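# Place two yellow wire connectors into the steel junction box

## Task

Take yellow wire connectors from the lid of the tool case and get two of them into the steel junction box; one yellow connector alone counts only partly. The task fails if any further connector, including a third yellow one, ends up in the box, whether or not the robot is still gripping it.

## Robot and tools

Robot: two arms, left_arm and right_arm, each with a parallel two-finger gripper and a wrist camera (cam_left_wrist and cam_right_wrist, both 896x504). The names do not match image sides.

Frames: the scene frame has its origin at table-top height, midway between the nominal bases, with +z up, +x pointing out over the table and left_arm on the +y side. Each arm reports its gripper position (metres) and quat_wxyz in its own base frame. Calibrated bases in the scene frame: left_arm at (-0.007, +0.254, +0.014), right_arm at (+0.017, -0.338, +0.003); both are almost unrotated, with up being +z. The fingers point along the gripper's +z and open and close along its y. end_effector_position is the spot between the pads, about 1 cm behind the tips. Reported poses can be off by a few centimetres, more at long reach.

Row format (used by every motion tool): one flat list of 14 numbers covering both arms, each in [-1, 1]: dx, dy, dz, rx, ry, rz, opening for left_arm, then those seven for right_arm. The first six numbers of each arm are an offset, not a pose, counted from that arm's current Hand target and measured along the Hand target's own axes. 1.0 equals 0.6 m of translation or 180 degrees of rotation; rx, ry, rz form one rotation vector. Opening is absolute: +1 is fully open (0.094 m), -1 is shut. Sending all six pose zeros re-asks for the present Hand target; opening numbers are always live commands, so resend an arm's current opening to leave its fingers unchanged.

execute_actions(actions, cameras): actions is a list of actions; each action is a list of up to 15 rows, one per 1/30 s control step, and a short action repeats its last row until 15 steps pass. Every row in an action counts from the Hand target at the start of that action, so repeating an offset in a later action moves further. An empty list just returns state and images.

move(target, speed, blend, opening_speed, blocking, cameras): drives each gripper in a straight line toward one row of offsets, or through a list of up to 15 rows, all counted from the same starting Hand targets. speed is in m/s, 0.002 to 4.3, default 0.25 (rotation capped at twice that in rad/s); one value or one per target. blend, in metres, rounds corners in a list. opening_speed (0.2 or more, per second on the -1 to +1 scale) ramps the fingers; use a slow value when closing on fragile items. Paths do not avoid obstacles or the other arm, run at least 0.5 s and are cut off at 10 s. blocking=false returns after about 0.5 s while the move continues. The result adds a move: line giving the ending (done, off_target, moving, held, fault) and any limits (paced = clipped pose, held = steps withheld). done means at rest within 10 mm and 2 degrees of target; it says nothing about contact.

wait(seconds 0 to 10): lets time pass with commands held. stop(): brakes a running move. zoom_image(camera, region [x0, y0, x1, y1] in pixels, at most 504x504): enlarges part of the latest image from a wrist camera. finished_scene(scene 1): ends the scene permanently; the connectors must already be resting in the box without the robot.

Results: Hand target is the last commanded pose after clipping; the next offsets count from it. The gripper often stops short of it because of friction and weight; an extra action (even zeros) re-requests it, and if still short, send the remaining distance. Orientation commands are limited to 40 degrees from the measured orientation per step. grip_measured is the measured opening on the command scale; empty it reads up to about 2.7 mm wide, and on a held hard part about 3 mm narrower (more for small or round parts). It tracks the command until force limit, so it does not reveal contact. To release, command well above grip_measured. Joint velocities reading within noise means the arm is still. Joint torques include gravity and have offsets; joints 3 and 4 wrap at ±28 N m. Joint limits (rad): waist ±2.880, shoulder 0 to 3.142, elbow 0 to 3.019, wrist pitch -1.693 to 1.571, wrist yaw ±1.571, wrist roll ±2.094.

Avoid: dropping parts or releasing them while moving; fast contacts and pushing targets deep past a contact; letting the two arms or their grippers collide or one gripper close on the other's fingers (can end the scene); paths near an arm's own base (can flip the shoulder); anything falling off the table; any extra connector entering the box. An arm blocked by an object keeps pushing until commanded back past its gripper. Holding loads, outstretched poses or unreachable targets heat motors: a MOTOR HOT line appears at 85 °C, and at 100 °C an OVER-TEMPERATURE FAULT drops that arm for 30 to 60 s or more. Thinking time lets the scene run on. Loose objects may occasionally get nudged.

Each tool is called after "Emit:" by a JSON object that holds its "name" and its "arguments", one argument or row to a line.

## Session

Emit:
{"name": "execute_actions", "arguments": {
  "actions": []
}}

Scene clock: 0.00 s.
left_arm: end_effector_position=(+0.5005, -0.3528, +0.2458) grip_measured=+1.000 end_effector_quat_wxyz=(+0.133, +0.355, +0.909, -0.175) | right_arm: end_effector_position=(+0.8504, -0.0059, +0.3495) grip_measured=+1.000 end_effector_quat_wxyz=(+0.446, -0.139, +0.702, +0.537)
Joint positions: left_arm=[-0.53 1.737 1.68 -1.183 0.301 0.163 0.094] | right_arm=[-0.201 2.316 2.311 -0.083 -1.273 0.597 0.094]
Joint velocities: within noise
Joint torques (N m): no reading
Heat: left arm: hottest elbow 33 °C; right arm: hottest wrist pitch 36 °C.
Hand target: left_arm +0.5067, -0.3565, +0.2641; +0.153, +0.356, +0.904, -0.178 | right_arm +0.8536, -0.0065, +0.3495; +0.449, -0.142, +0.701, +0.536
Tool commands: left_gripper/opening=+1.0 right_gripper/opening=+1.0

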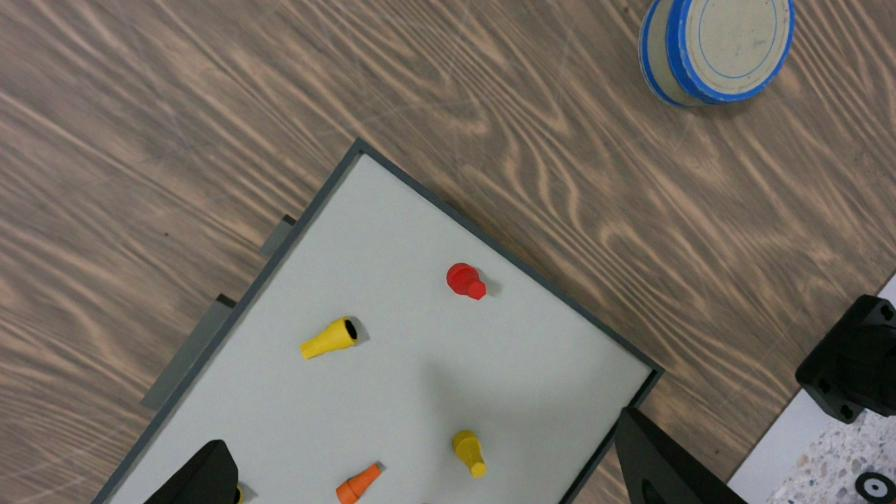

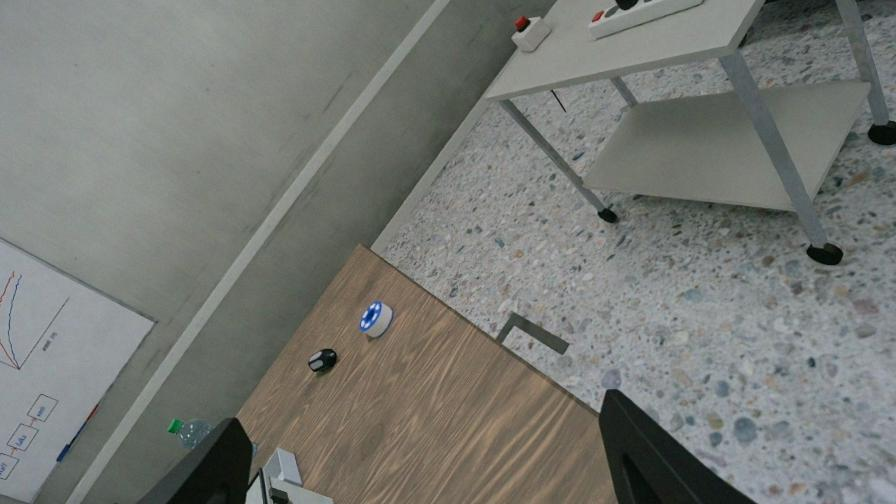

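Emit:
{"name": "move", "arguments": {
  "target": [0.030,-0.051,-0.256,-0.0855,0.1252,-0.0709,1,0.378,0.462,-0.312,0.380,0.318,0.101,1]
}}

Scene clock: 32.43 s.
left_arm: end_effector_position=(+0.4508, -0.2965, +0.3698) grip_measured=+1.000 end_effector_quat_wxyz=(+0.087, +0.260, +0.961, -0.029) | right_arm: end_effector_position=(+0.4537, -0.0026, +0.3508) grip_measured=+1.000 end_effector_quat_wxyz=(+0.047, -0.002, +0.999, +0.000)
Joint positions: left_arm=[-0.58 1.677 1.974 -1.685 0.001 -0.051 0.094] | right_arm=[-0.005 1.486 1.702 -1.693 -0.001 -0.009 0.094]
Joint velocities: within noise
Joint torques (N m): left_arm=[-1.67 -12.92 12.56 0.01 -0.11 -0.25] | right_arm=[-0.73 -14.04 7.76 0.35 0.15 0.03]
Heat: left arm: hottest elbow 41 °C; right arm: hottest shoulder 37 °C.
Hand target: left_arm +0.4498, -0.3005, +0.4001; +0.000, +0.259, +0.966, +0.000 | right_arm +0.4495, -0.0002, +0.3491; +0.000, +0.001, +1.000, +0.000
Off the commanded pose: left_arm 0.031 m, 11 deg | right_arm 0.005 m, 5 deg.
joint sent to its limit (left arm) — joint 4 (wrist pitch), lower limit. The joint targets are off in orientation, not in position.
joint sent to its limit (right arm) — joint 4 (wrist pitch), lower limit. The joint targets are off in orientation, not in position.
move: off_target (left_arm, right_arm)
camera_calibration:
cam_left_wrist: T_world_to_cam=[[-0.5518, -0.832416, 0.0510043, -0.0198373], [-0.761697, 0.527937, 0.375632, 0.412546], [-0.339609, 0.168424, -0.925364, 0.646068], [0, 0, 0, 1]] pos_world=[0.5227, -0.343125, 0.443894]
cam_right_wrist: T_world_to_cam=[[-0.0555591, -0.995815, 0.0725606, -0.00931342], [-0.873348, 0.0836911, 0.479854, 0.27439], [-0.483918, -0.0367103, -0.874343, 0.629582], [0, 0, 0, 1]] pos_world=[0.543787, -0.00912631, 0.419479]

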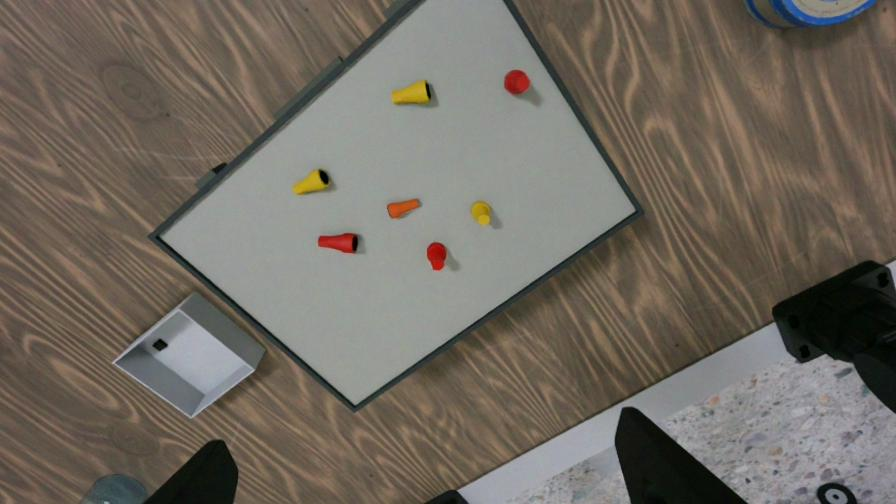

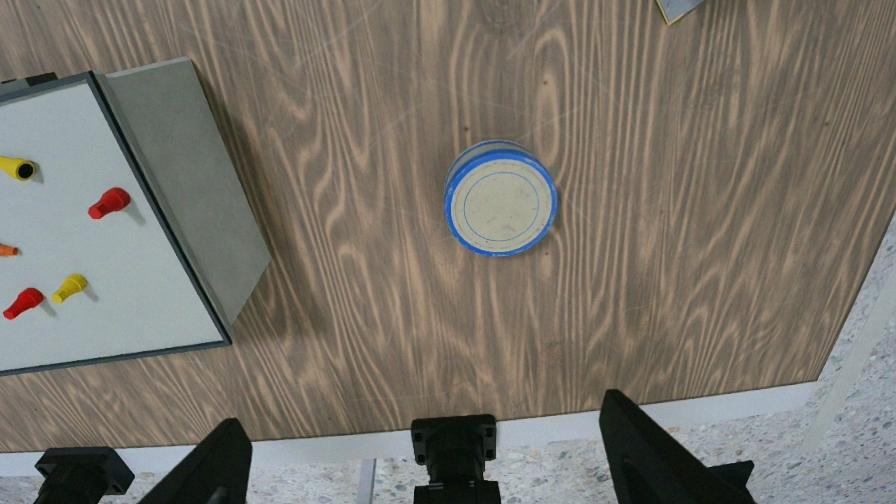

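Emit:
{"name": "zoom_image", "arguments": {
  "camera": "cam_left_wrist",
  "region": [80, 260, 300, 440]
}}

Emit:
{"name": "zoom_image", "arguments": {
  "camera": "cam_left_wrist",
  "region": [280, 60, 560, 290]
}}

Emit:
{"name": "zoom_image", "arguments": {
  "camera": "cam_right_wrist",
  "region": [0, 40, 300, 400]
}}

Scaled by 2.291 from the camera's 896x504 image, which has a finer 1280x720 frame.

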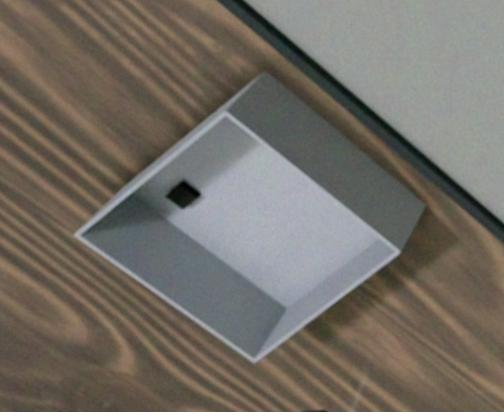

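Scaled by 1.800 from the camera's 896x504 image, which has a finer 1280x720 frame.

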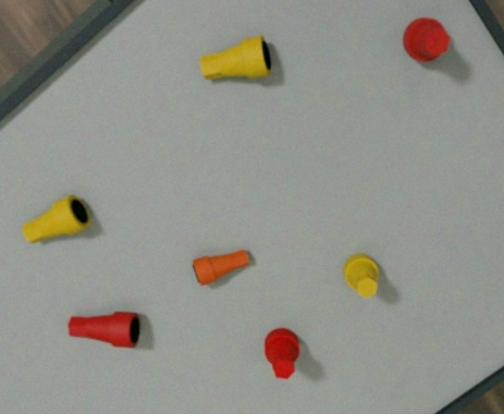

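Scaled by 1.400 from the camera's 896x504 image, which has a finer 1280x720 frame.

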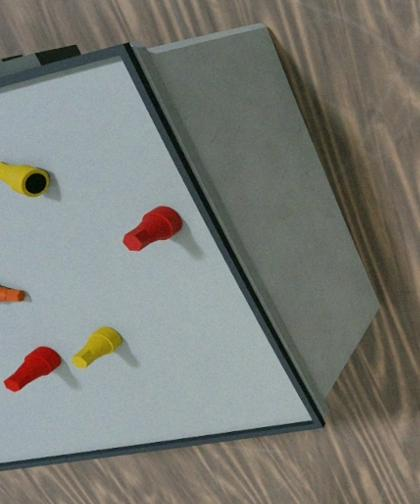

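Emit:
{"name": "move", "arguments": {
  "target": [-0.114,0.012,0.267,0,0,0.478,0.2,0,0,0,0,0,0,1],
  "cameras": ["cam_left_wrist"]
}}

Scene clock: 79.27 s.
left_arm: end_effector_position=(+0.4979, -0.3205, +0.2206) grip_measured=+0.202 end_effector_quat_wxyz=(-0.028, +0.845, +0.534, -0.013) | right_arm: end_effector_position=(+0.4537, -0.0026, +0.3508) grip_measured=+1.000 end_effector_quat_wxyz=(+0.047, -0.002, +0.999, +0.000)
Joint positions: left_arm=[-0.571 1.951 1.974 -1.656 0 1.443 0.056] | right_arm=[-0.005 1.486 1.702 -1.693 -0.001 -0.008 0.094]
Joint velocities: within noise
Joint torques (N m): left_arm=[-0.85 -14.56 12.97 0.02 0.06 0.04] | right_arm=[-0.73 -14.04 7.76 0.34 0.15 0.05]
Heat: left arm: hottest elbow 57 °C; right arm: hottest shoulder 39 °C.
Hand target: left_arm +0.5124, -0.3284, +0.2398; -0.001, +0.848, +0.530, +0.000 | right_arm +0.4495, -0.0002, +0.3491; +0.000, +0.001, +1.000, +0.000
Off the commanded pose: left_arm 0.025 m, 4 deg | right_arm 0.005 m, 5 deg.
joint sent to its limit (right arm) — joint 4 (wrist pitch), lower limit. The joint targets are off in orientation, not in position.
move: off_target (left_arm, right_arm)
camera_calibration:
cam_left_wrist: T_world_to_cam=[[-0.877137, 0.467325, 0.110623, 0.559161], [0.44789, 0.71294, 0.539547, -0.0619169], [0.173276, 0.522803, -0.834657, 0.366157], [0, 0, 0, 1]] pos_world=[0.454747, -0.408595, 0.277166]
Images, in order (width x height): cam_left_wrist 896x504.

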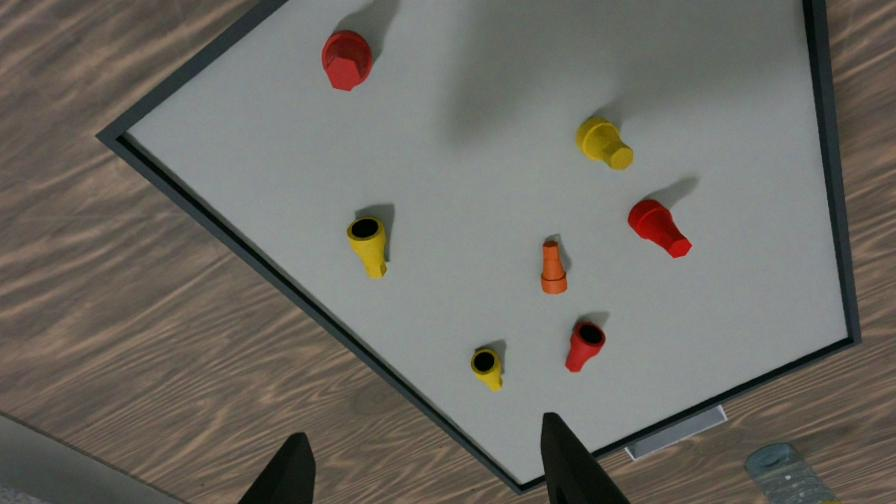

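Emit:
{"name": "move", "arguments": {
  "target": [-0.0025,0.031,0.075,0,0,0,0.2,0,0,0,0,0,0,1],
  "cameras": ["cam_left_wrist"]
}}

Scene clock: 93.57 s.
left_arm: end_effector_position=(+0.5187, -0.3339, +0.1817) grip_measured=+0.202 end_effector_quat_wxyz=(-0.020, +0.845, +0.534, -0.009) | right_arm: end_effector_position=(+0.4537, -0.0026, +0.3508) grip_measured=+1.000 end_effector_quat_wxyz=(+0.047, -0.002, +0.999, +0.000)
Joint positions: left_arm=[-0.571 2.016 1.974 -1.574 0 1.444 0.056] | right_arm=[-0.005 1.486 1.702 -1.693 -0.001 -0.008 0.094]
Joint velocities: within noise
Joint torques (N m): left_arm=[-0.73 -16.09 10.89 0.16 0.07 0.04] | right_arm=[-0.67 -14.1 7.76 0.34 0.15 0.04]
Heat: left arm: hottest elbow 60 °C; right arm: hottest shoulder 39 °C.
Hand target: left_arm +0.5284, -0.3378, +0.1948; -0.001, +0.848, +0.530, +0.000 | right_arm +0.4495, -0.0002, +0.3491; +0.000, +0.001, +1.000, +0.000
Off the commanded pose: left_arm 0.017 m, 3 deg | right_arm 0.005 m, 5 deg.
joint sent to its limit (right arm) — joint 4 (wrist pitch), lower limit. The joint targets are off in orientation, not in position.
move: off_target (left_arm, right_arm)
camera_calibration:
cam_left_wrist: T_world_to_cam=[[-0.877737, 0.469913, 0.0935932, 0.592125], [0.441443, 0.71715, 0.539281, -0.035968], [0.186295, 0.514663, -0.836909, 0.328112], [0, 0, 0, 1]] pos_world=[0.474482, -0.42132, 0.238578]
Images, in order (width x height): cam_left_wrist 896x504.

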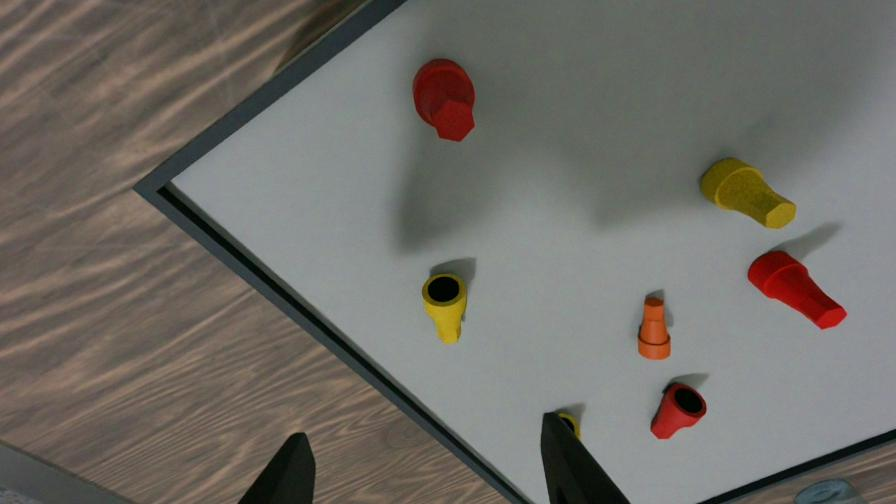

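Emit:
{"name": "move", "arguments": {
  "target": [-0.010,-0.013,0.053,0,0,0,0.2,0,0,0,0,0,0,1],
  "cameras": ["cam_left_wrist"]
}}

Scene clock: 102.40 s.
left_arm: end_effector_position=(+0.5214, -0.3359, +0.1560) grip_measured=+0.202 end_effector_quat_wxyz=(-0.009, +0.846, +0.533, -0.004) | right_arm: end_effector_position=(+0.4537, -0.0026, +0.3508) grip_measured=+1.000 end_effector_quat_wxyz=(+0.047, -0.002, +0.999, +0.000)
Joint positions: left_arm=[-0.572 2.014 1.905 -1.482 0 1.444 0.056] | right_arm=[-0.005 1.486 1.702 -1.693 -0.001 -0.008 0.094]
Joint velocities: within noise
Joint torques (N m): left_arm=[-1.61 -17.03 7.92 0.21 0.09 -0.08] | right_arm=[-0.73 -14.1 7.76 0.34 0.15 0.04]
Heat: left arm: hottest elbow 59 °C; right arm: hottest shoulder 39 °C.
Hand target: left_arm +0.5189, -0.3397, +0.1629; -0.001, +0.848, +0.530, +0.000 | right_arm +0.4495, -0.0002, +0.3491; +0.000, +0.001, +1.000, +0.000
Off the commanded pose: left_arm 0.008 m, 1 deg | right_arm 0.005 m, 5 deg.
joint sent to its limit (right arm) — joint 4 (wrist pitch), lower limit. The joint targets are off in orientation, not in position.
move: off_target (right_arm)
camera_calibration:
cam_left_wrist: T_world_to_cam=[[-0.879203, 0.471263, 0.0700919, 0.60278], [0.43097, 0.723906, 0.538725, -0.0139409], [0.203141, 0.503856, -0.839561, 0.295076], [0, 0, 0, 1]] pos_world=[0.476032, -0.422652, 0.212995]
Images, in order (width x height): cam_left_wrist 896x504.

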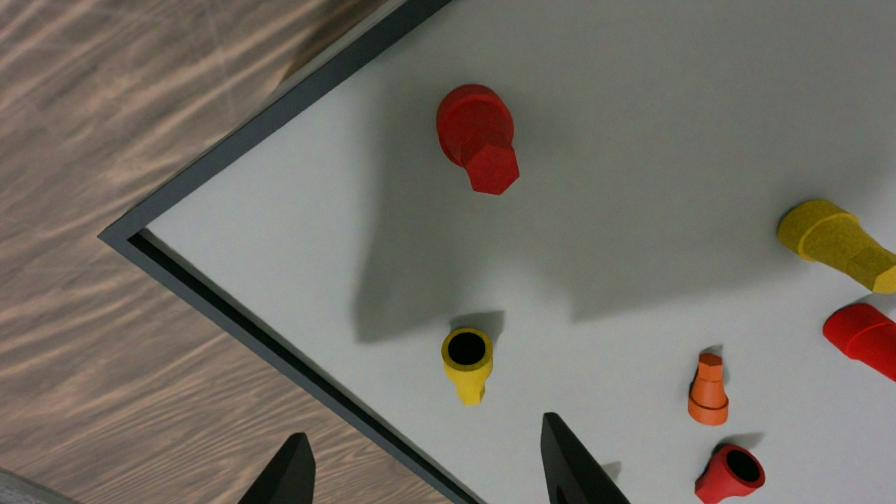

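Emit:
{"name": "move", "arguments": {
  "target": [-0.010,-0.020,0.033,0,0,0,0.2,0,0,0,0,0,0,1],
  "cameras": ["cam_left_wrist"],
  "speed": 0.12
}}

Scene clock: 115.13 s.
left_arm: end_effector_position=(+0.5085, -0.3356, +0.1335) grip_measured=+0.202 end_effector_quat_wxyz=(-0.012, +0.849, +0.529, -0.004) | right_arm: end_effector_position=(+0.4537, -0.0026, +0.3508) grip_measured=+1.000 end_effector_quat_wxyz=(+0.047, -0.002, +0.999, +0.000)
Joint positions: left_arm=[-0.583 1.995 1.815 -1.416 -0.002 1.444 0.056] | right_arm=[-0.005 1.486 1.702 -1.693 -0.001 -0.008 0.094]
Joint velocities: within noise
Joint torques (N m): left_arm=[-1.67 -17.03 7.8 0.2 0.15 -0.21] | right_arm=[-0.67 -14.1 7.76 0.34 0.15 0.04]
Heat: left arm: hottest elbow 56 °C; right arm: hottest shoulder 39 °C.
Hand target: left_arm +0.5055, -0.3397, +0.1431; -0.001, +0.848, +0.530, +0.000 | right_arm +0.4495, -0.0002, +0.3491; +0.000, +0.000, +1.000, +0.000
Off the commanded pose: left_arm 0.011 m, 1 deg | right_arm 0.005 m, 5 deg.
joint sent to its limit (right arm) — joint 4 (wrist pitch), lower limit. The joint targets are off in orientation, not in position.
move: off_target (left_arm, right_arm)
camera_calibration:
cam_left_wrist: T_world_to_cam=[[-0.87351, 0.48106, 0.0745816, 0.592622], [0.440901, 0.716851, 0.540121, -0.00419651], [0.206367, 0.504684, -0.838276, 0.277144], [0, 0, 0, 1]] pos_world=[0.462318, -0.421949, 0.190391]
Images, in order (width x height): cam_left_wrist 896x504.

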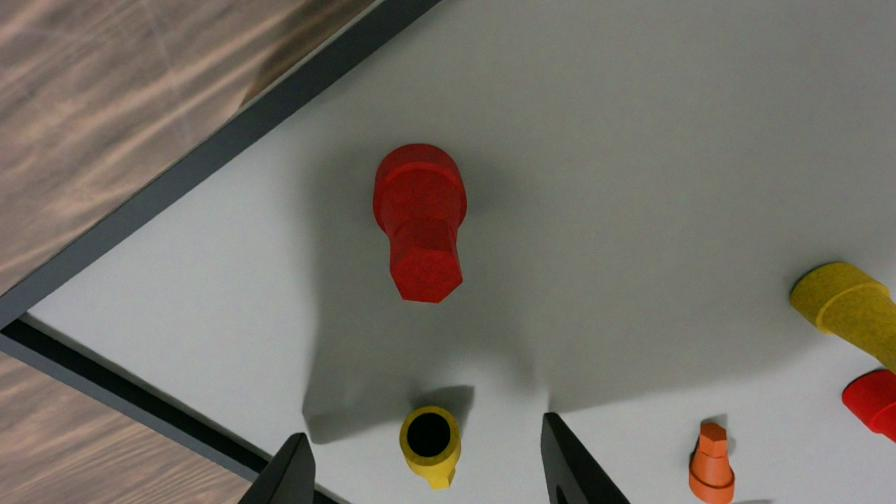

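Emit:
{"name": "move", "arguments": {
  "target": [0,0,0.011,0,0,0,0.0,0,0,0,0,0,0,1],
  "cameras": ["cam_left_wrist"],
  "speed": 0.05
}}

Scene clock: 123.37 s.
left_arm: end_effector_position=(+0.5085, -0.3356, +0.1295) grip_measured=+0.002 end_effector_quat_wxyz=(-0.010, +0.849, +0.529, -0.004) | right_arm: end_effector_position=(+0.4537, -0.0026, +0.3508) grip_measured=+1.000 end_effector_quat_wxyz=(+0.047, -0.002, +0.999, +0.000)
Joint positions: left_arm=[-0.583 1.995 1.804 -1.401 -0.002 1.444 0.047] | right_arm=[-0.005 1.486 1.702 -1.693 -0.001 -0.008 0.094]
Joint velocities: within noise
Joint torques (N m): left_arm=[-1.67 -16.73 7.69 0.17 0.15 -0.21] | right_arm=[-0.79 -14.1 7.76 0.32 0.15 0.05]
Heat: left arm: hottest elbow 54 °C; right arm: hottest shoulder 39 °C.
Hand target: left_arm +0.5054, -0.3397, +0.1366; -0.001, +0.848, +0.530, +0.000 | right_arm +0.4495, -0.0002, +0.3491; +0.000, +0.000, +1.000, +0.000
Off the commanded pose: left_arm 0.009 m, 1 deg | right_arm 0.005 m, 5 deg.
joint sent to its limit (right arm) — joint 4 (wrist pitch), lower limit. The joint targets are off in orientation, not in position.
move: off_target (right_arm)
camera_calibration:
cam_left_wrist: T_world_to_cam=[[-0.873733, 0.481233, 0.0707435, 0.593599], [0.439176, 0.717989, 0.540016, -0.000723849], [0.20908, 0.502899, -0.838677, 0.271852], [0, 0, 0, 1]] pos_world=[0.462126, -0.421854, 0.186394]
Images, in order (width x height): cam_left_wrist 896x504.

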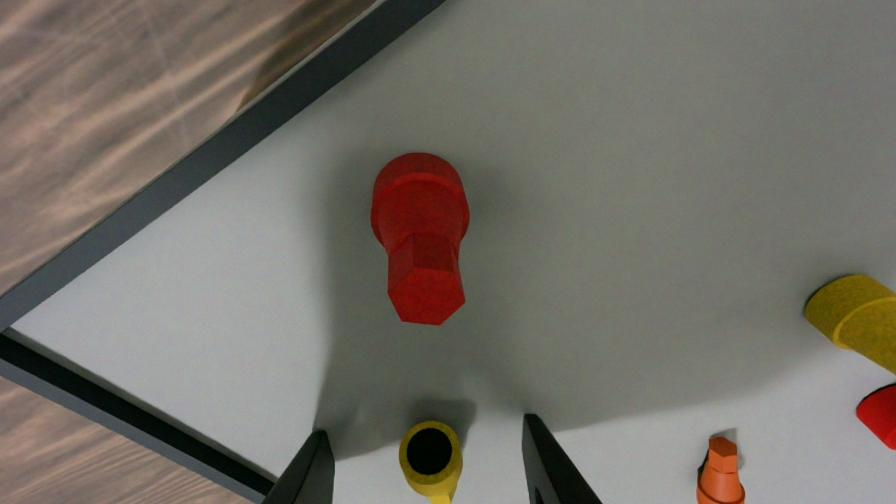

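Emit:
{"name": "move", "arguments": {
  "target": [0,0,0,0,0,0,-0.9,0,0,0,0,0,0,1],
  "cameras": ["cam_left_wrist"],
  "opening_speed": 0.5
}}

Scene clock: 128.97 s.
left_arm: end_effector_position=(+0.5087, -0.3357, +0.1295) grip_measured=-0.765 end_effector_quat_wxyz=(-0.010, +0.849, +0.529, -0.003) | right_arm: end_effector_position=(+0.4537, -0.0026, +0.3508) grip_measured=+1.000 end_effector_quat_wxyz=(+0.047, -0.002, +0.999, +0.000)
Joint positions: left_arm=[-0.583 1.995 1.804 -1.4 -0.002 1.444 0.011] | right_arm=[-0.005 1.486 1.702 -1.693 -0.001 -0.008 0.094]
Joint velocities: within noise
Joint torques (N m): left_arm=[-1.67 -16.73 7.66 0.23 0.15 -0.21] | right_arm=[-0.73 -14.15 7.77 0.34 0.15 0.04]
Heat: left arm: hottest elbow 52 °C; right arm: hottest shoulder 39 °C.
Hand target: left_arm +0.5055, -0.3397, +0.1366; -0.001, +0.848, +0.530, +0.000 | right_arm +0.4495, -0.0002, +0.3491; +0.000, +0.000, +1.000, +0.000
Off the commanded pose: left_arm 0.009 m, 1 deg | right_arm 0.005 m, 5 deg.
joint sent to its limit (right arm) — joint 4 (wrist pitch), lower limit. The joint targets are off in orientation, not in position.
move: off_target (right_arm)
camera_calibration:
cam_left_wrist: T_world_to_cam=[[-0.873805, 0.48121, 0.0700089, 0.593984], [0.438797, 0.718226, 0.540008, -0.000463561], [0.209575, 0.502581, -0.838743, 0.271511], [0, 0, 0, 1]] pos_world=[0.462328, -0.421955, 0.186394]
Images, in order (width x height): cam_left_wrist 896x504.

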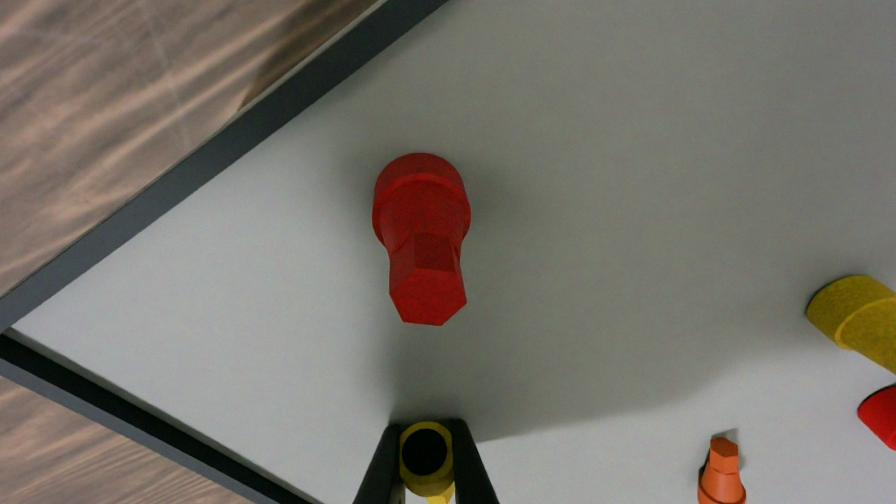

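Emit:
{"name": "move", "arguments": {
  "target": [
    [0,0,-0.19,0,0,0,-0.9,0,0,0,0,0,0,1],
    [0.492,-0.397,-0.19,0,0,-0.25,-0.9,0,0,0,0,0,0,1]
  ],
  "cameras": ["cam_left_wrist"],
  "blend": 0.02
}}

Scene clock: 138.97 s.
left_arm: end_effector_position=(+0.4222, +0.0311, +0.2484) grip_measured=-0.766 end_effector_quat_wxyz=(-0.007, +0.576, +0.817, -0.005) | right_arm: end_effector_position=(+0.4537, -0.0026, +0.3508) grip_measured=+1.000 end_effector_quat_wxyz=(+0.047, -0.002, +0.999, +0.000)
Joint positions: left_arm=[0.074 1.457 1.404 -1.535 -0.002 1.303 0.011] | right_arm=[-0.005 1.486 1.702 -1.693 -0.001 -0.008 0.094]
Joint velocities: within noise
Joint torques (N m): left_arm=[-1.26 -9.7 7.94 0.24 0.11 -0.02] | right_arm=[-0.73 -14.04 7.76 0.32 0.15 0.04]
Heat: left arm: hottest elbow 51 °C; right arm: hottest shoulder 39 °C.
Hand target: left_arm +0.4210, +0.0299, +0.2511; -0.001, +0.581, +0.814, +0.000 | right_arm +0.4495, -0.0002, +0.3491; +0.000, +0.000, +1.000, +0.000
Off the commanded pose: left_arm 0.003 m, 1 deg | right_arm 0.005 m, 5 deg.
joint sent to its limit (right arm) — joint 4 (wrist pitch), lower limit. The joint targets are off in orientation, not in position.
move: off_target (right_arm)
camera_calibration:
cam_left_wrist: T_world_to_cam=[[-0.954544, -0.290618, 0.0662319, 0.392587], [-0.210057, 0.813524, 0.542268, -0.0197092], [-0.211474, 0.503706, -0.837591, 0.382419], [0, 0, 0, 1]] pos_world=[0.451473, -0.0625001, 0.304997]
Images, in order (width x height): cam_left_wrist 896x504.

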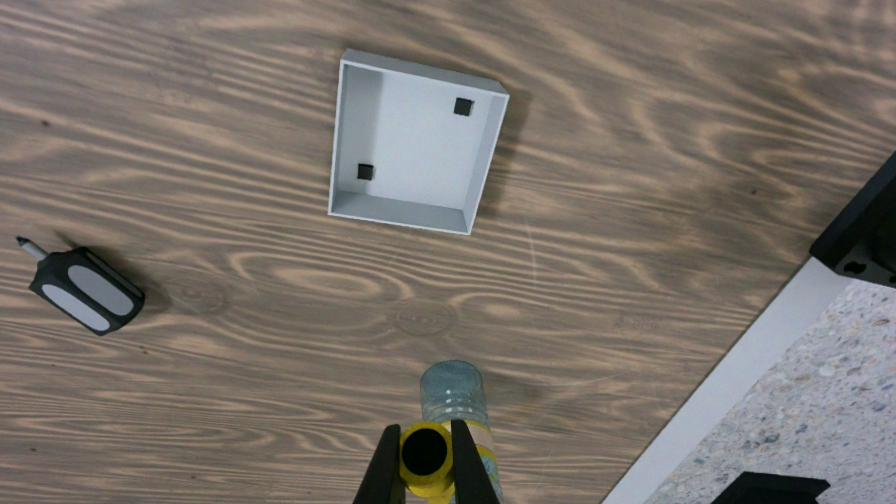

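Emit:
{"name": "move", "arguments": {
  "target": [0.0095,0.003,0.275,0,0,0,-0.9,0,0,0,0,0,0,1],
  "cameras": ["cam_left_wrist"]
}}

Scene clock: 151.33 s.
left_arm: end_effector_position=(+0.4195, +0.0327, +0.0868) grip_measured=-0.766 end_effector_quat_wxyz=(-0.004, +0.579, +0.815, -0.002) | right_arm: end_effector_position=(+0.4537, -0.0026, +0.3508) grip_measured=+1.000 end_effector_quat_wxyz=(+0.047, -0.002, +0.999, +0.000)
Joint positions: left_arm=[0.078 1.558 1.075 -1.097 -0.002 1.313 0.011] | right_arm=[-0.005 1.486 1.702 -1.693 -0.001 -0.008 0.094]
Joint velocities: within noise
Joint torques (N m): left_arm=[-0.26 -9.23 7.45 0.24 0.11 0.02] | right_arm=[-0.73 -14.1 7.75 0.32 0.15 0.05]
Heat: left arm: hottest elbow 49 °C; right arm: hottest shoulder 39 °C.
Hand target: left_arm +0.4207, +0.0361, +0.0861; -0.001, +0.581, +0.814, +0.000 | right_arm +0.4495, -0.0002, +0.3491; +0.000, +0.000, +1.000, +0.000
Off the commanded pose: left_arm 0.004 m, 1 deg | right_arm 0.005 m, 5 deg.
joint sent to its limit (right arm) — joint 4 (wrist pitch), lower limit. The joint targets are off in orientation, not in position.
move: off_target (right_arm)
camera_calibration:
cam_left_wrist: T_world_to_cam=[[-0.956913, -0.284415, 0.0585371, 0.402618], [-0.209036, 0.814643, 0.540981, 0.0656754], [-0.20155, 0.505435, -0.838995, 0.241598], [0, 0, 0, 1]] pos_world=[0.447693, -0.0611041, 0.143603]
Images, in order (width x height): cam_left_wrist 896x504.

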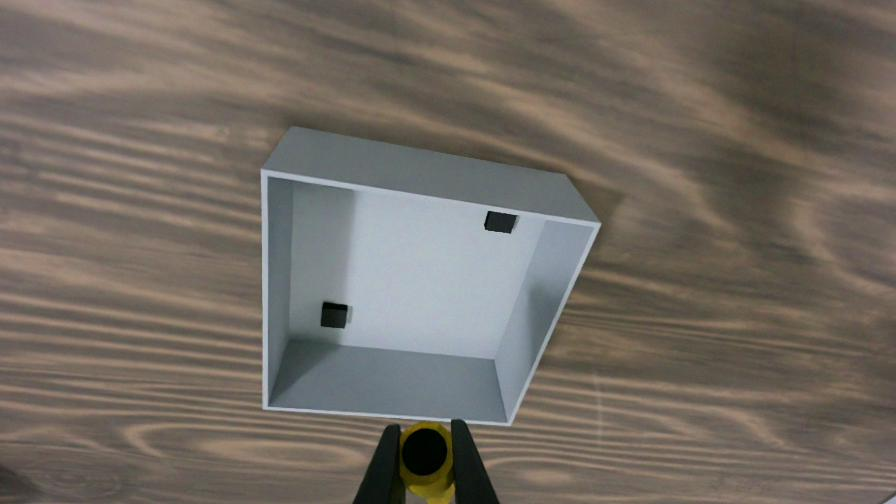

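Emit:
{"name": "move", "arguments": {
  "target": [
    [0.012,0.0075,0.123,0,0,0,-0.9,0,0,0,0,0,0,1],
    [0.012,0.0075,0.123,0,0,0,-0.45,0,0,0,0,0,0,1]
  ],
  "cameras": ["cam_left_wrist"],
  "speed": 0.12,
  "opening_speed": 0.6
}}

Emit:
{"name": "move", "arguments": {
  "target": [0,0,-0.3,0,0,0,-0.45,0,0,0,0,0,0,1],
  "cameras": ["cam_left_wrist"]
}}

Scene clock: 167.03 s.
left_arm: end_effector_position=(+0.4236, +0.0413, +0.0156) grip_measured=-0.453 end_effector_quat_wxyz=(-0.001, +0.579, +0.815, +0.000) | right_arm: end_effector_position=(+0.4537, -0.0026, +0.3508) grip_measured=+1.000 end_effector_quat_wxyz=(+0.047, -0.002, +0.999, +0.000)
Joint positions: left_arm=[0.097 1.673 0.997 -0.896 -0.002 1.333 0.026] | right_arm=[-0.005 1.486 1.702 -1.693 -0.001 -0.008 0.094]
Joint velocities: within noise
Joint torques (N m): left_arm=[-0.38 -9.35 6.38 0.27 0.12 0.03] | right_arm=[-0.73 -14.1 7.76 0.34 0.15 0.04]
Heat: left arm: hottest elbow 48 °C; right arm: hottest shoulder 39 °C.
Hand target: left_arm +0.4227, +0.0445, +0.0123; -0.001, +0.581, +0.814, +0.000 | right_arm +0.4495, -0.0002, +0.3491; +0.000, +0.000, +1.000, +0.000
Off the commanded pose: left_arm 0.005 m, 0 deg | right_arm 0.005 m, 5 deg.
joint sent to its limit (right arm) — joint 4 (wrist pitch), lower limit. The joint targets are off in orientation, not in position.
move: off_target (right_arm)
camera_calibration:
cam_left_wrist: T_world_to_cam=[[-0.957358, -0.284413, 0.0507394, 0.413451], [-0.213311, 0.81432, 0.539797, 0.0998295], [-0.194844, 0.505956, -0.840265, 0.17551], [0, 0, 0, 1]] pos_world=[0.451313, -0.0525026, 0.0726091]
Images, in order (width x height): cam_left_wrist 896x504.

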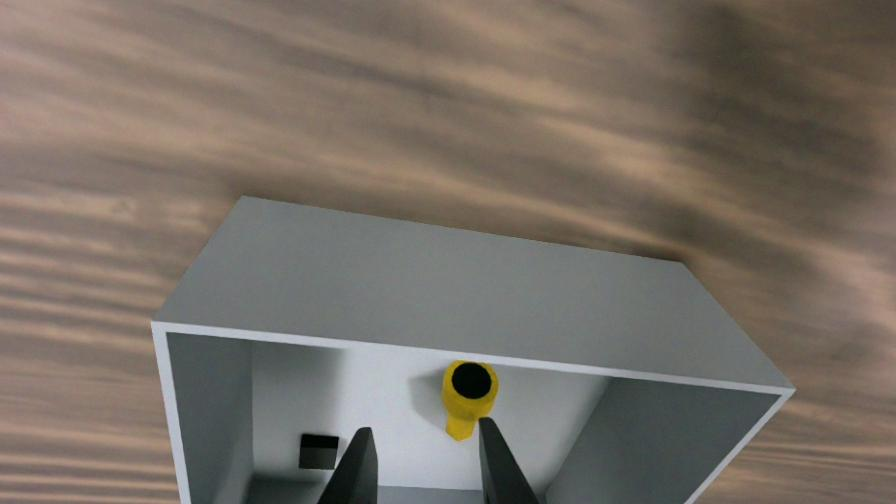

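Scene clock: 168.53 s.
left_arm: end_effector_position=(+0.4039, +0.0394, +0.1706) grip_measured=-0.452 end_effector_quat_wxyz=(-0.020, +0.579, +0.815, -0.016) | right_arm: end_effector_position=(+0.4537, -0.0026, +0.3508) grip_measured=+1.000 end_effector_quat_wxyz=(+0.047, -0.002, +0.999, +0.000)
Joint positions: left_arm=[0.097 1.464 1.204 -1.361 -0.002 1.333 0.026] | right_arm=[-0.005 1.486 1.702 -1.693 -0.001 -0.008 0.094]
Joint velocities: within noise
Joint torques (N m): left_arm=[-0.32 -8.18 12.94 -0.47 0.1 0.02] | right_arm=[-0.73 -14.1 7.76 0.35 0.15 0.04]
Heat: left arm: hottest elbow 49 °C; right arm: hottest shoulder 39 °C.
Hand target: left_arm +0.4228, +0.0443, +0.1923; -0.001, +0.581, +0.814, +0.000 | right_arm +0.4495, -0.0002, +0.3491; +0.000, +0.000, +1.000, +0.000
Off the commanded pose: left_arm 0.029 m, 3 deg | right_arm 0.005 m, 5 deg.
joint sent to its limit (right arm) — joint 4 (wrist pitch), lower limit. The joint targets are off in orientation, not in position.
move: off_target (left_arm, right_arm)
camera_calibration:
cam_left_wrist: T_world_to_cam=[[-0.953671, -0.284136, 0.0988902, 0.37654], [-0.186802, 0.816902, 0.545689, 0.00175896], [-0.235834, 0.501935, -0.832132, 0.318301], [0, 0, 0, 1]] pos_world=[0.43449, -0.0542145, 0.226672]
Images, in order (width x height): cam_left_wrist 896x504.

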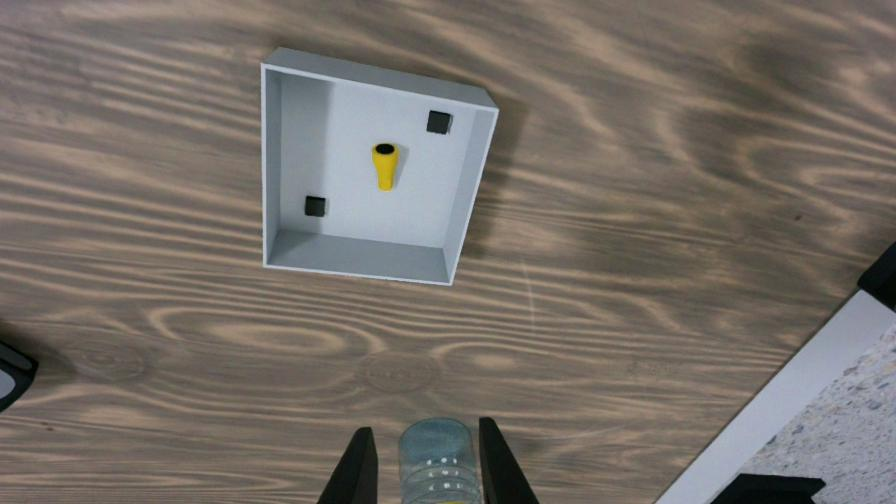

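Emit:
{"name": "move", "arguments": {
  "target": [-0.490,-0.028,-0.015,0,0,0.15,-0.3,0,0,0,0,0,0,1],
  "cameras": ["cam_left_wrist"]
}}

Scene clock: 185.93 s.
left_arm: end_effector_position=(+0.4843, -0.2346, +0.1810) grip_measured=-0.302 end_effector_quat_wxyz=(-0.022, +0.759, +0.651, -0.010) | right_arm: end_effector_position=(+0.4537, -0.0026, +0.3508) grip_measured=+1.000 end_effector_quat_wxyz=(+0.047, -0.002, +0.999, +0.000)
Joint positions: left_arm=[-0.45 1.796 1.643 -1.466 0.001 1.273 0.033] | right_arm=[-0.005 1.486 1.702 -1.693 -0.001 -0.008 0.094]
Joint velocities: within noise
Joint torques (N m): left_arm=[-0.44 -12.45 13.37 -0.53 0.02 -0.16] | right_arm=[-0.73 -14.15 7.77 0.32 0.15 0.04]
Heat: left arm: hottest elbow 55 °C; right arm: hottest shoulder 39 °C.
Hand target: left_arm +0.5025, -0.2392, +0.2010; -0.001, +0.755, +0.656, +0.000 | right_arm +0.4495, -0.0002, +0.3491; +0.000, +0.000, +1.000, +0.000
Off the commanded pose: left_arm 0.027 m, 3 deg | right_arm 0.005 m, 5 deg.
joint sent to its limit (right arm) — joint 4 (wrist pitch), lower limit. The joint targets are off in orientation, not in position.
move: off_target (left_arm, right_arm)
camera_calibration:
cam_left_wrist: T_world_to_cam=[[-0.975901, 0.195792, 0.096352, 0.498117], [0.216318, 0.80989, 0.545238, 0.0381611], [0.0287186, 0.552941, -0.832725, 0.367319], [0, 0, 0, 1]] pos_world=[0.467308, -0.331539, 0.237074]
Images, in order (width x height): cam_left_wrist 896x504.

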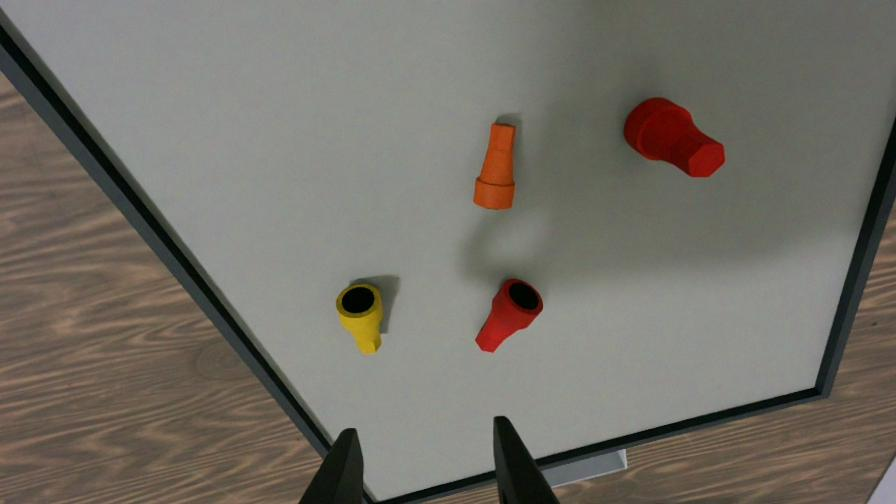

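Emit:
{"name": "move", "arguments": {
  "target": [-0.009,-0.005,0.085,0,0,0,-0.3,0,0,0,0,0,0,1],
  "cameras": ["cam_left_wrist"],
  "speed": 0.15
}}

Scene clock: 193.40 s.
left_arm: end_effector_position=(+0.4990, -0.2417, +0.1528) grip_measured=-0.302 end_effector_quat_wxyz=(-0.002, +0.757, +0.653, -0.001) | right_arm: end_effector_position=(+0.4537, -0.0026, +0.3508) grip_measured=+1.000 end_effector_quat_wxyz=(+0.047, -0.002, +0.999, +0.000)
Joint positions: left_arm=[-0.45 1.824 1.609 -1.36 0.001 1.269 0.033] | right_arm=[-0.005 1.486 1.702 -1.693 -0.001 -0.008 0.094]
Joint velocities: within noise
Joint torques (N m): left_arm=[-1.38 -13.1 7.97 0.27 0.03 -0.25] | right_arm=[-0.67 -14.1 7.76 0.35 0.15 0.04]
Heat: left arm: hottest elbow 58 °C; right arm: hottest shoulder 39 °C.
Hand target: left_arm +0.4988, -0.2441, +0.1499; -0.001, +0.755, +0.656, +0.000 | right_arm +0.4495, -0.0002, +0.3491; +0.000, +0.000, +1.000, +0.000
Off the commanded pose: left_arm 0.004 m, 1 deg | right_arm 0.005 m, 5 deg.
joint sent to its limit (right arm) — joint 4 (wrist pitch), lower limit. The joint targets are off in orientation, not in position.
move: off_target (right_arm)
camera_calibration:
cam_left_wrist: T_world_to_cam=[[-0.979609, 0.193448, 0.0542623, 0.524228], [0.191899, 0.820889, 0.537881, 0.0720277], [0.0595086, 0.537326, -0.841272, 0.329495], [0, 0, 0, 1]] pos_world=[0.480108, -0.337584, 0.210007]
Images, in order (width x height): cam_left_wrist 896x504.

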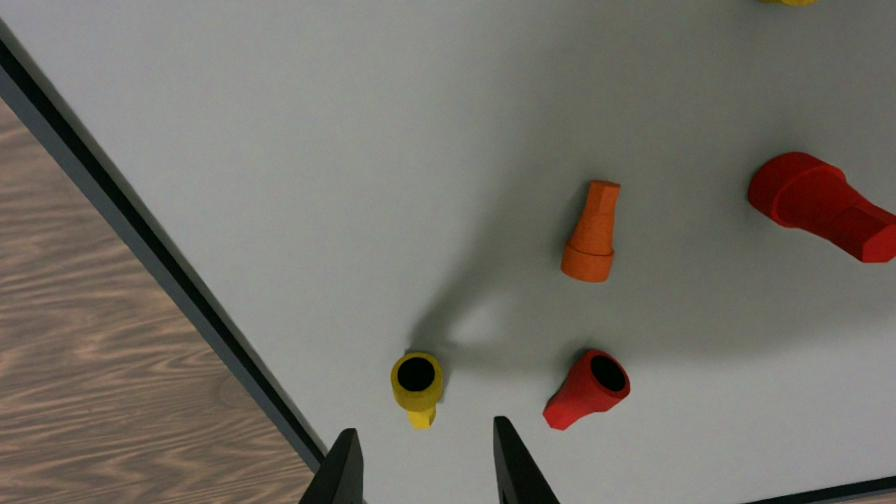

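Emit:
{"name": "move", "arguments": {
  "target": [-0.001,0.0055,0.022,0,0,0,-0.3,0,0,0,0,0,0,1],
  "cameras": ["cam_left_wrist"],
  "speed": 0.07
}}

Scene clock: 200.13 s.
left_arm: end_effector_position=(+0.5023, -0.2433, +0.1420) grip_measured=-0.302 end_effector_quat_wxyz=(+0.000, +0.757, +0.653, +0.000) | right_arm: end_effector_position=(+0.4537, -0.0026, +0.3508) grip_measured=+1.000 end_effector_quat_wxyz=(+0.047, -0.002, +0.999, +0.000)
Joint positions: left_arm=[-0.45 1.837 1.599 -1.332 0.001 1.269 0.033] | right_arm=[-0.005 1.486 1.702 -1.693 -0.001 -0.008 0.094]
Joint velocities: within noise
Joint torques (N m): left_arm=[-1.38 -12.81 7.88 0.28 0.03 -0.23] | right_arm=[-0.67 -14.1 7.77 0.35 0.15 0.05]
Heat: left arm: hottest elbow 57 °C; right arm: hottest shoulder 39 °C.
Hand target: left_arm +0.5019, -0.2451, +0.1367; -0.001, +0.755, +0.656, +0.000 | right_arm +0.4495, -0.0002, +0.3491; +0.000, +0.000, +1.000, +0.000
Off the commanded pose: left_arm 0.006 m, 0 deg | right_arm 0.005 m, 5 deg.
joint sent to its limit (right arm) — joint 4 (wrist pitch), lower limit. The joint targets are off in orientation, not in position.
move: off_target (right_arm)
camera_calibration:
cam_left_wrist: T_world_to_cam=[[-0.979912, 0.193185, 0.0495216, 0.529242], [0.189212, 0.822117, 0.536956, 0.0802459], [0.0630191, 0.535539, -0.842156, 0.319072], [0, 0, 0, 1]] pos_world=[0.48332, -0.339089, 0.199411]
Images, in order (width x height): cam_left_wrist 896x504.

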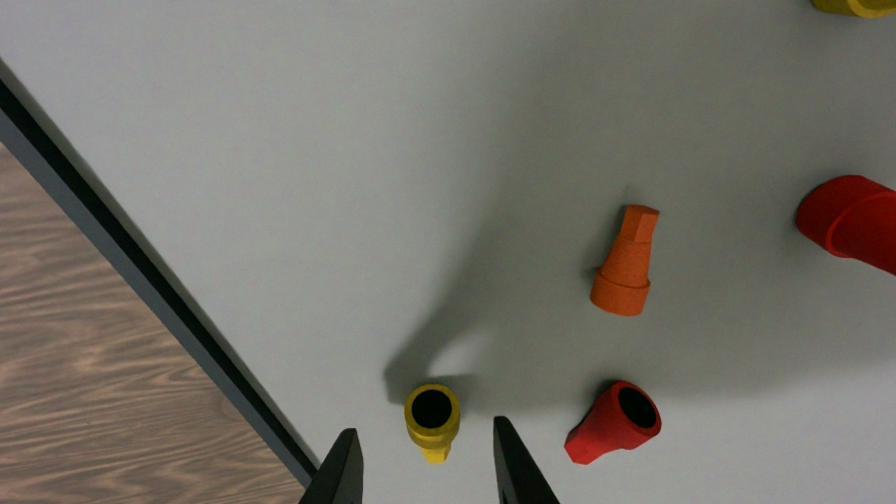

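Emit:
{"name": "move", "arguments": {
  "target": [0.001,0,0.021,0,0,0,-0.3,0,0,0,0,0,0,1],
  "cameras": ["cam_left_wrist"],
  "speed": 0.05
}}

Scene clock: 207.07 s.
left_arm: end_effector_position=(+0.5025, -0.2434, +0.1303) grip_measured=-0.302 end_effector_quat_wxyz=(+0.001, +0.757, +0.653, +0.000) | right_arm: end_effector_position=(+0.4537, -0.0026, +0.3508) grip_measured=+1.000 end_effector_quat_wxyz=(+0.047, -0.002, +0.999, +0.000)
Joint positions: left_arm=[-0.45 1.844 1.577 -1.302 0.001 1.269 0.033] | right_arm=[-0.005 1.486 1.702 -1.693 -0.001 -0.008 0.094]
Joint velocities: within noise
Joint torques (N m): left_arm=[-1.2 -12.98 7.73 0.27 0.02 -0.22] | right_arm=[-0.73 -14.1 7.76 0.34 0.15 0.04]
Heat: left arm: hottest elbow 55 °C; right arm: hottest shoulder 39 °C.
Hand target: left_arm +0.5020, -0.2445, +0.1240; -0.001, +0.755, +0.656, +0.000 | right_arm +0.4495, -0.0002, +0.3491; +0.000, +0.000, +1.000, +0.000
Off the commanded pose: left_arm 0.006 m, 0 deg | right_arm 0.005 m, 5 deg.
joint sent to its limit (right arm) — joint 4 (wrist pitch), lower limit. The joint targets are off in orientation, not in position.
move: off_target (right_arm)
camera_calibration:
cam_left_wrist: T_world_to_cam=[[-0.979969, 0.193272, 0.0480195, 0.530189], [0.188509, 0.822487, 0.536637, 0.0871897], [0.0642216, 0.53494, -0.842446, 0.30846], [0, 0, 0, 1]] pos_world=[0.483323, -0.339191, 0.187612]
Images, in order (width x height): cam_left_wrist 896x504.

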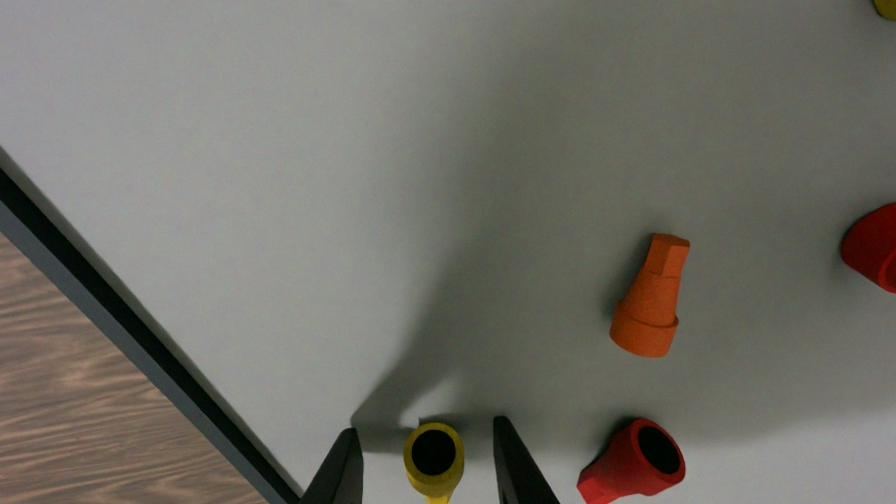

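Emit:
{"name": "move", "arguments": {
  "target": [0,0,0,0,0,0,-0.9,0,0,0,0,0,0,1],
  "cameras": ["cam_left_wrist"],
  "opening_speed": 0.5
}}

Emit:
{"name": "move", "arguments": {
  "target": [
    [0,0,-0.16,0,0,0,-0.9,0,0,0,0,0,0,1],
    [0.470,-0.174,-0.16,0,0,-0.15,-0.9,0,0,0,0,0,0,1],
    [0.470,-0.174,0.035,0,0,-0.15,-0.9,0,0,0,0,0,0,1]
  ],
  "cameras": ["cam_left_wrist"],
  "blend": 0.02
}}

Scene clock: 218.87 s.
left_arm: end_effector_position=(+0.5026, -0.2434, +0.1303) grip_measured=-0.769 end_effector_quat_wxyz=(+0.001, +0.757, +0.653, +0.000) | right_arm: end_effector_position=(+0.4537, -0.0026, +0.3508) grip_measured=+1.000 end_effector_quat_wxyz=(+0.047, -0.002, +0.999, +0.000)
Joint positions: left_arm=[-0.45 1.844 1.577 -1.302 0.001 1.269 0.011] | right_arm=[-0.005 1.486 1.702 -1.693 -0.001 -0.008 0.094]
Joint velocities: within noise
Joint torques (N m): left_arm=[-1.26 -12.92 7.75 0.27 0.03 -0.22] | right_arm=[-0.62 -14.15 7.77 0.36 0.15 0.04]
Heat: left arm: hottest elbow 53 °C; right arm: hottest shoulder 39 °C.
Hand target: left_arm +0.5020, -0.2445, +0.1240; -0.001, +0.755, +0.656, +0.000 | right_arm +0.4495, -0.0002, +0.3491; +0.000, +0.000, +1.000, +0.000
Off the commanded pose: left_arm 0.006 m, 0 deg | right_arm 0.005 m, 5 deg.
joint sent to its limit (right arm) — joint 4 (wrist pitch), lower limit. The joint targets are off in orientation, not in position.
move: off_target (right_arm)
camera_calibration:
cam_left_wrist: T_world_to_cam=[[-0.97999, 0.193264, 0.0476402, 0.530366], [0.1883, 0.822542, 0.536627, 0.0872918], [0.0645244, 0.534859, -0.842474, 0.308285], [0, 0, 0, 1]] pos_world=[0.483424, -0.339191, 0.187612]
Images, in order (width x height): cam_left_wrist 896x504.

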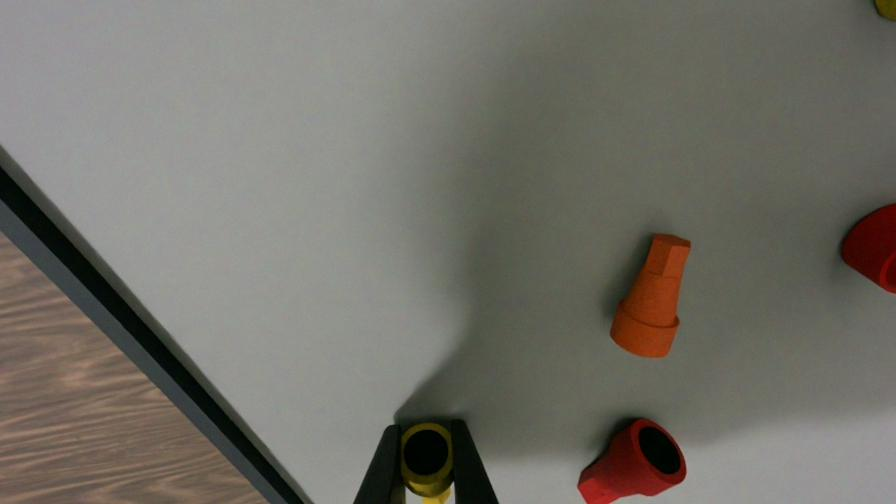

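Scene clock: 221.63 s.
left_arm: end_effector_position=(+0.4362, +0.0503, +0.1032) grip_measured=-0.770 end_effector_quat_wxyz=(-0.005, +0.575, +0.818, -0.003) | right_arm: end_effector_position=(+0.4537, -0.0026, +0.3508) grip_measured=+1.000 end_effector_quat_wxyz=(+0.047, -0.002, +0.999, +0.000)
Joint positions: left_arm=[0.115 1.584 1.154 -1.152 -0.002 1.34 0.011] | right_arm=[-0.005 1.486 1.702 -1.693 -0.001 -0.008 0.094]
Joint velocities: within noise
Joint torques (N m): left_arm=[-1.26 -9.7 7.62 0.25 0.13 0.03] | right_arm=[-0.67 -14.1 7.77 0.34 0.15 0.04]
Heat: left arm: hottest elbow 53 °C; right arm: hottest shoulder 39 °C.
Hand target: left_arm +0.4379, +0.0492, +0.1034; -0.001, +0.581, +0.814, +0.000 | right_arm +0.4495, -0.0002, +0.3491; +0.000, +0.000, +1.000, +0.000
Off the commanded pose: left_arm 0.002 m, 1 deg | right_arm 0.005 m, 5 deg.
joint sent to its limit (right arm) — joint 4 (wrist pitch), lower limit. The joint targets are off in orientation, not in position.
move: off_target (right_arm)
camera_calibration:
cam_left_wrist: T_world_to_cam=[[-0.953708, -0.294599, 0.0604359, 0.421544], [-0.216659, 0.812437, 0.541299, 0.0493379], [-0.208567, 0.503147, -0.838656, 0.253005], [0, 0, 0, 1]] pos_world=[0.465488, -0.043196, 0.160001]
Images, in order (width x height): cam_left_wrist 896x504.

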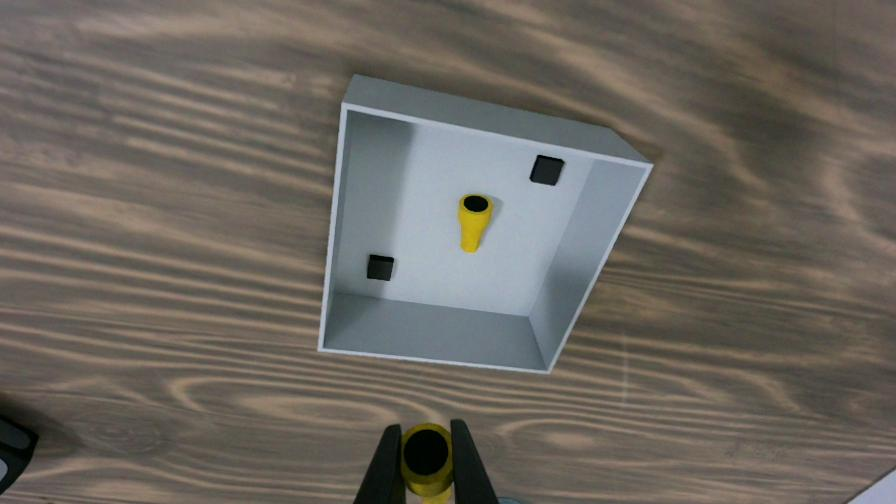

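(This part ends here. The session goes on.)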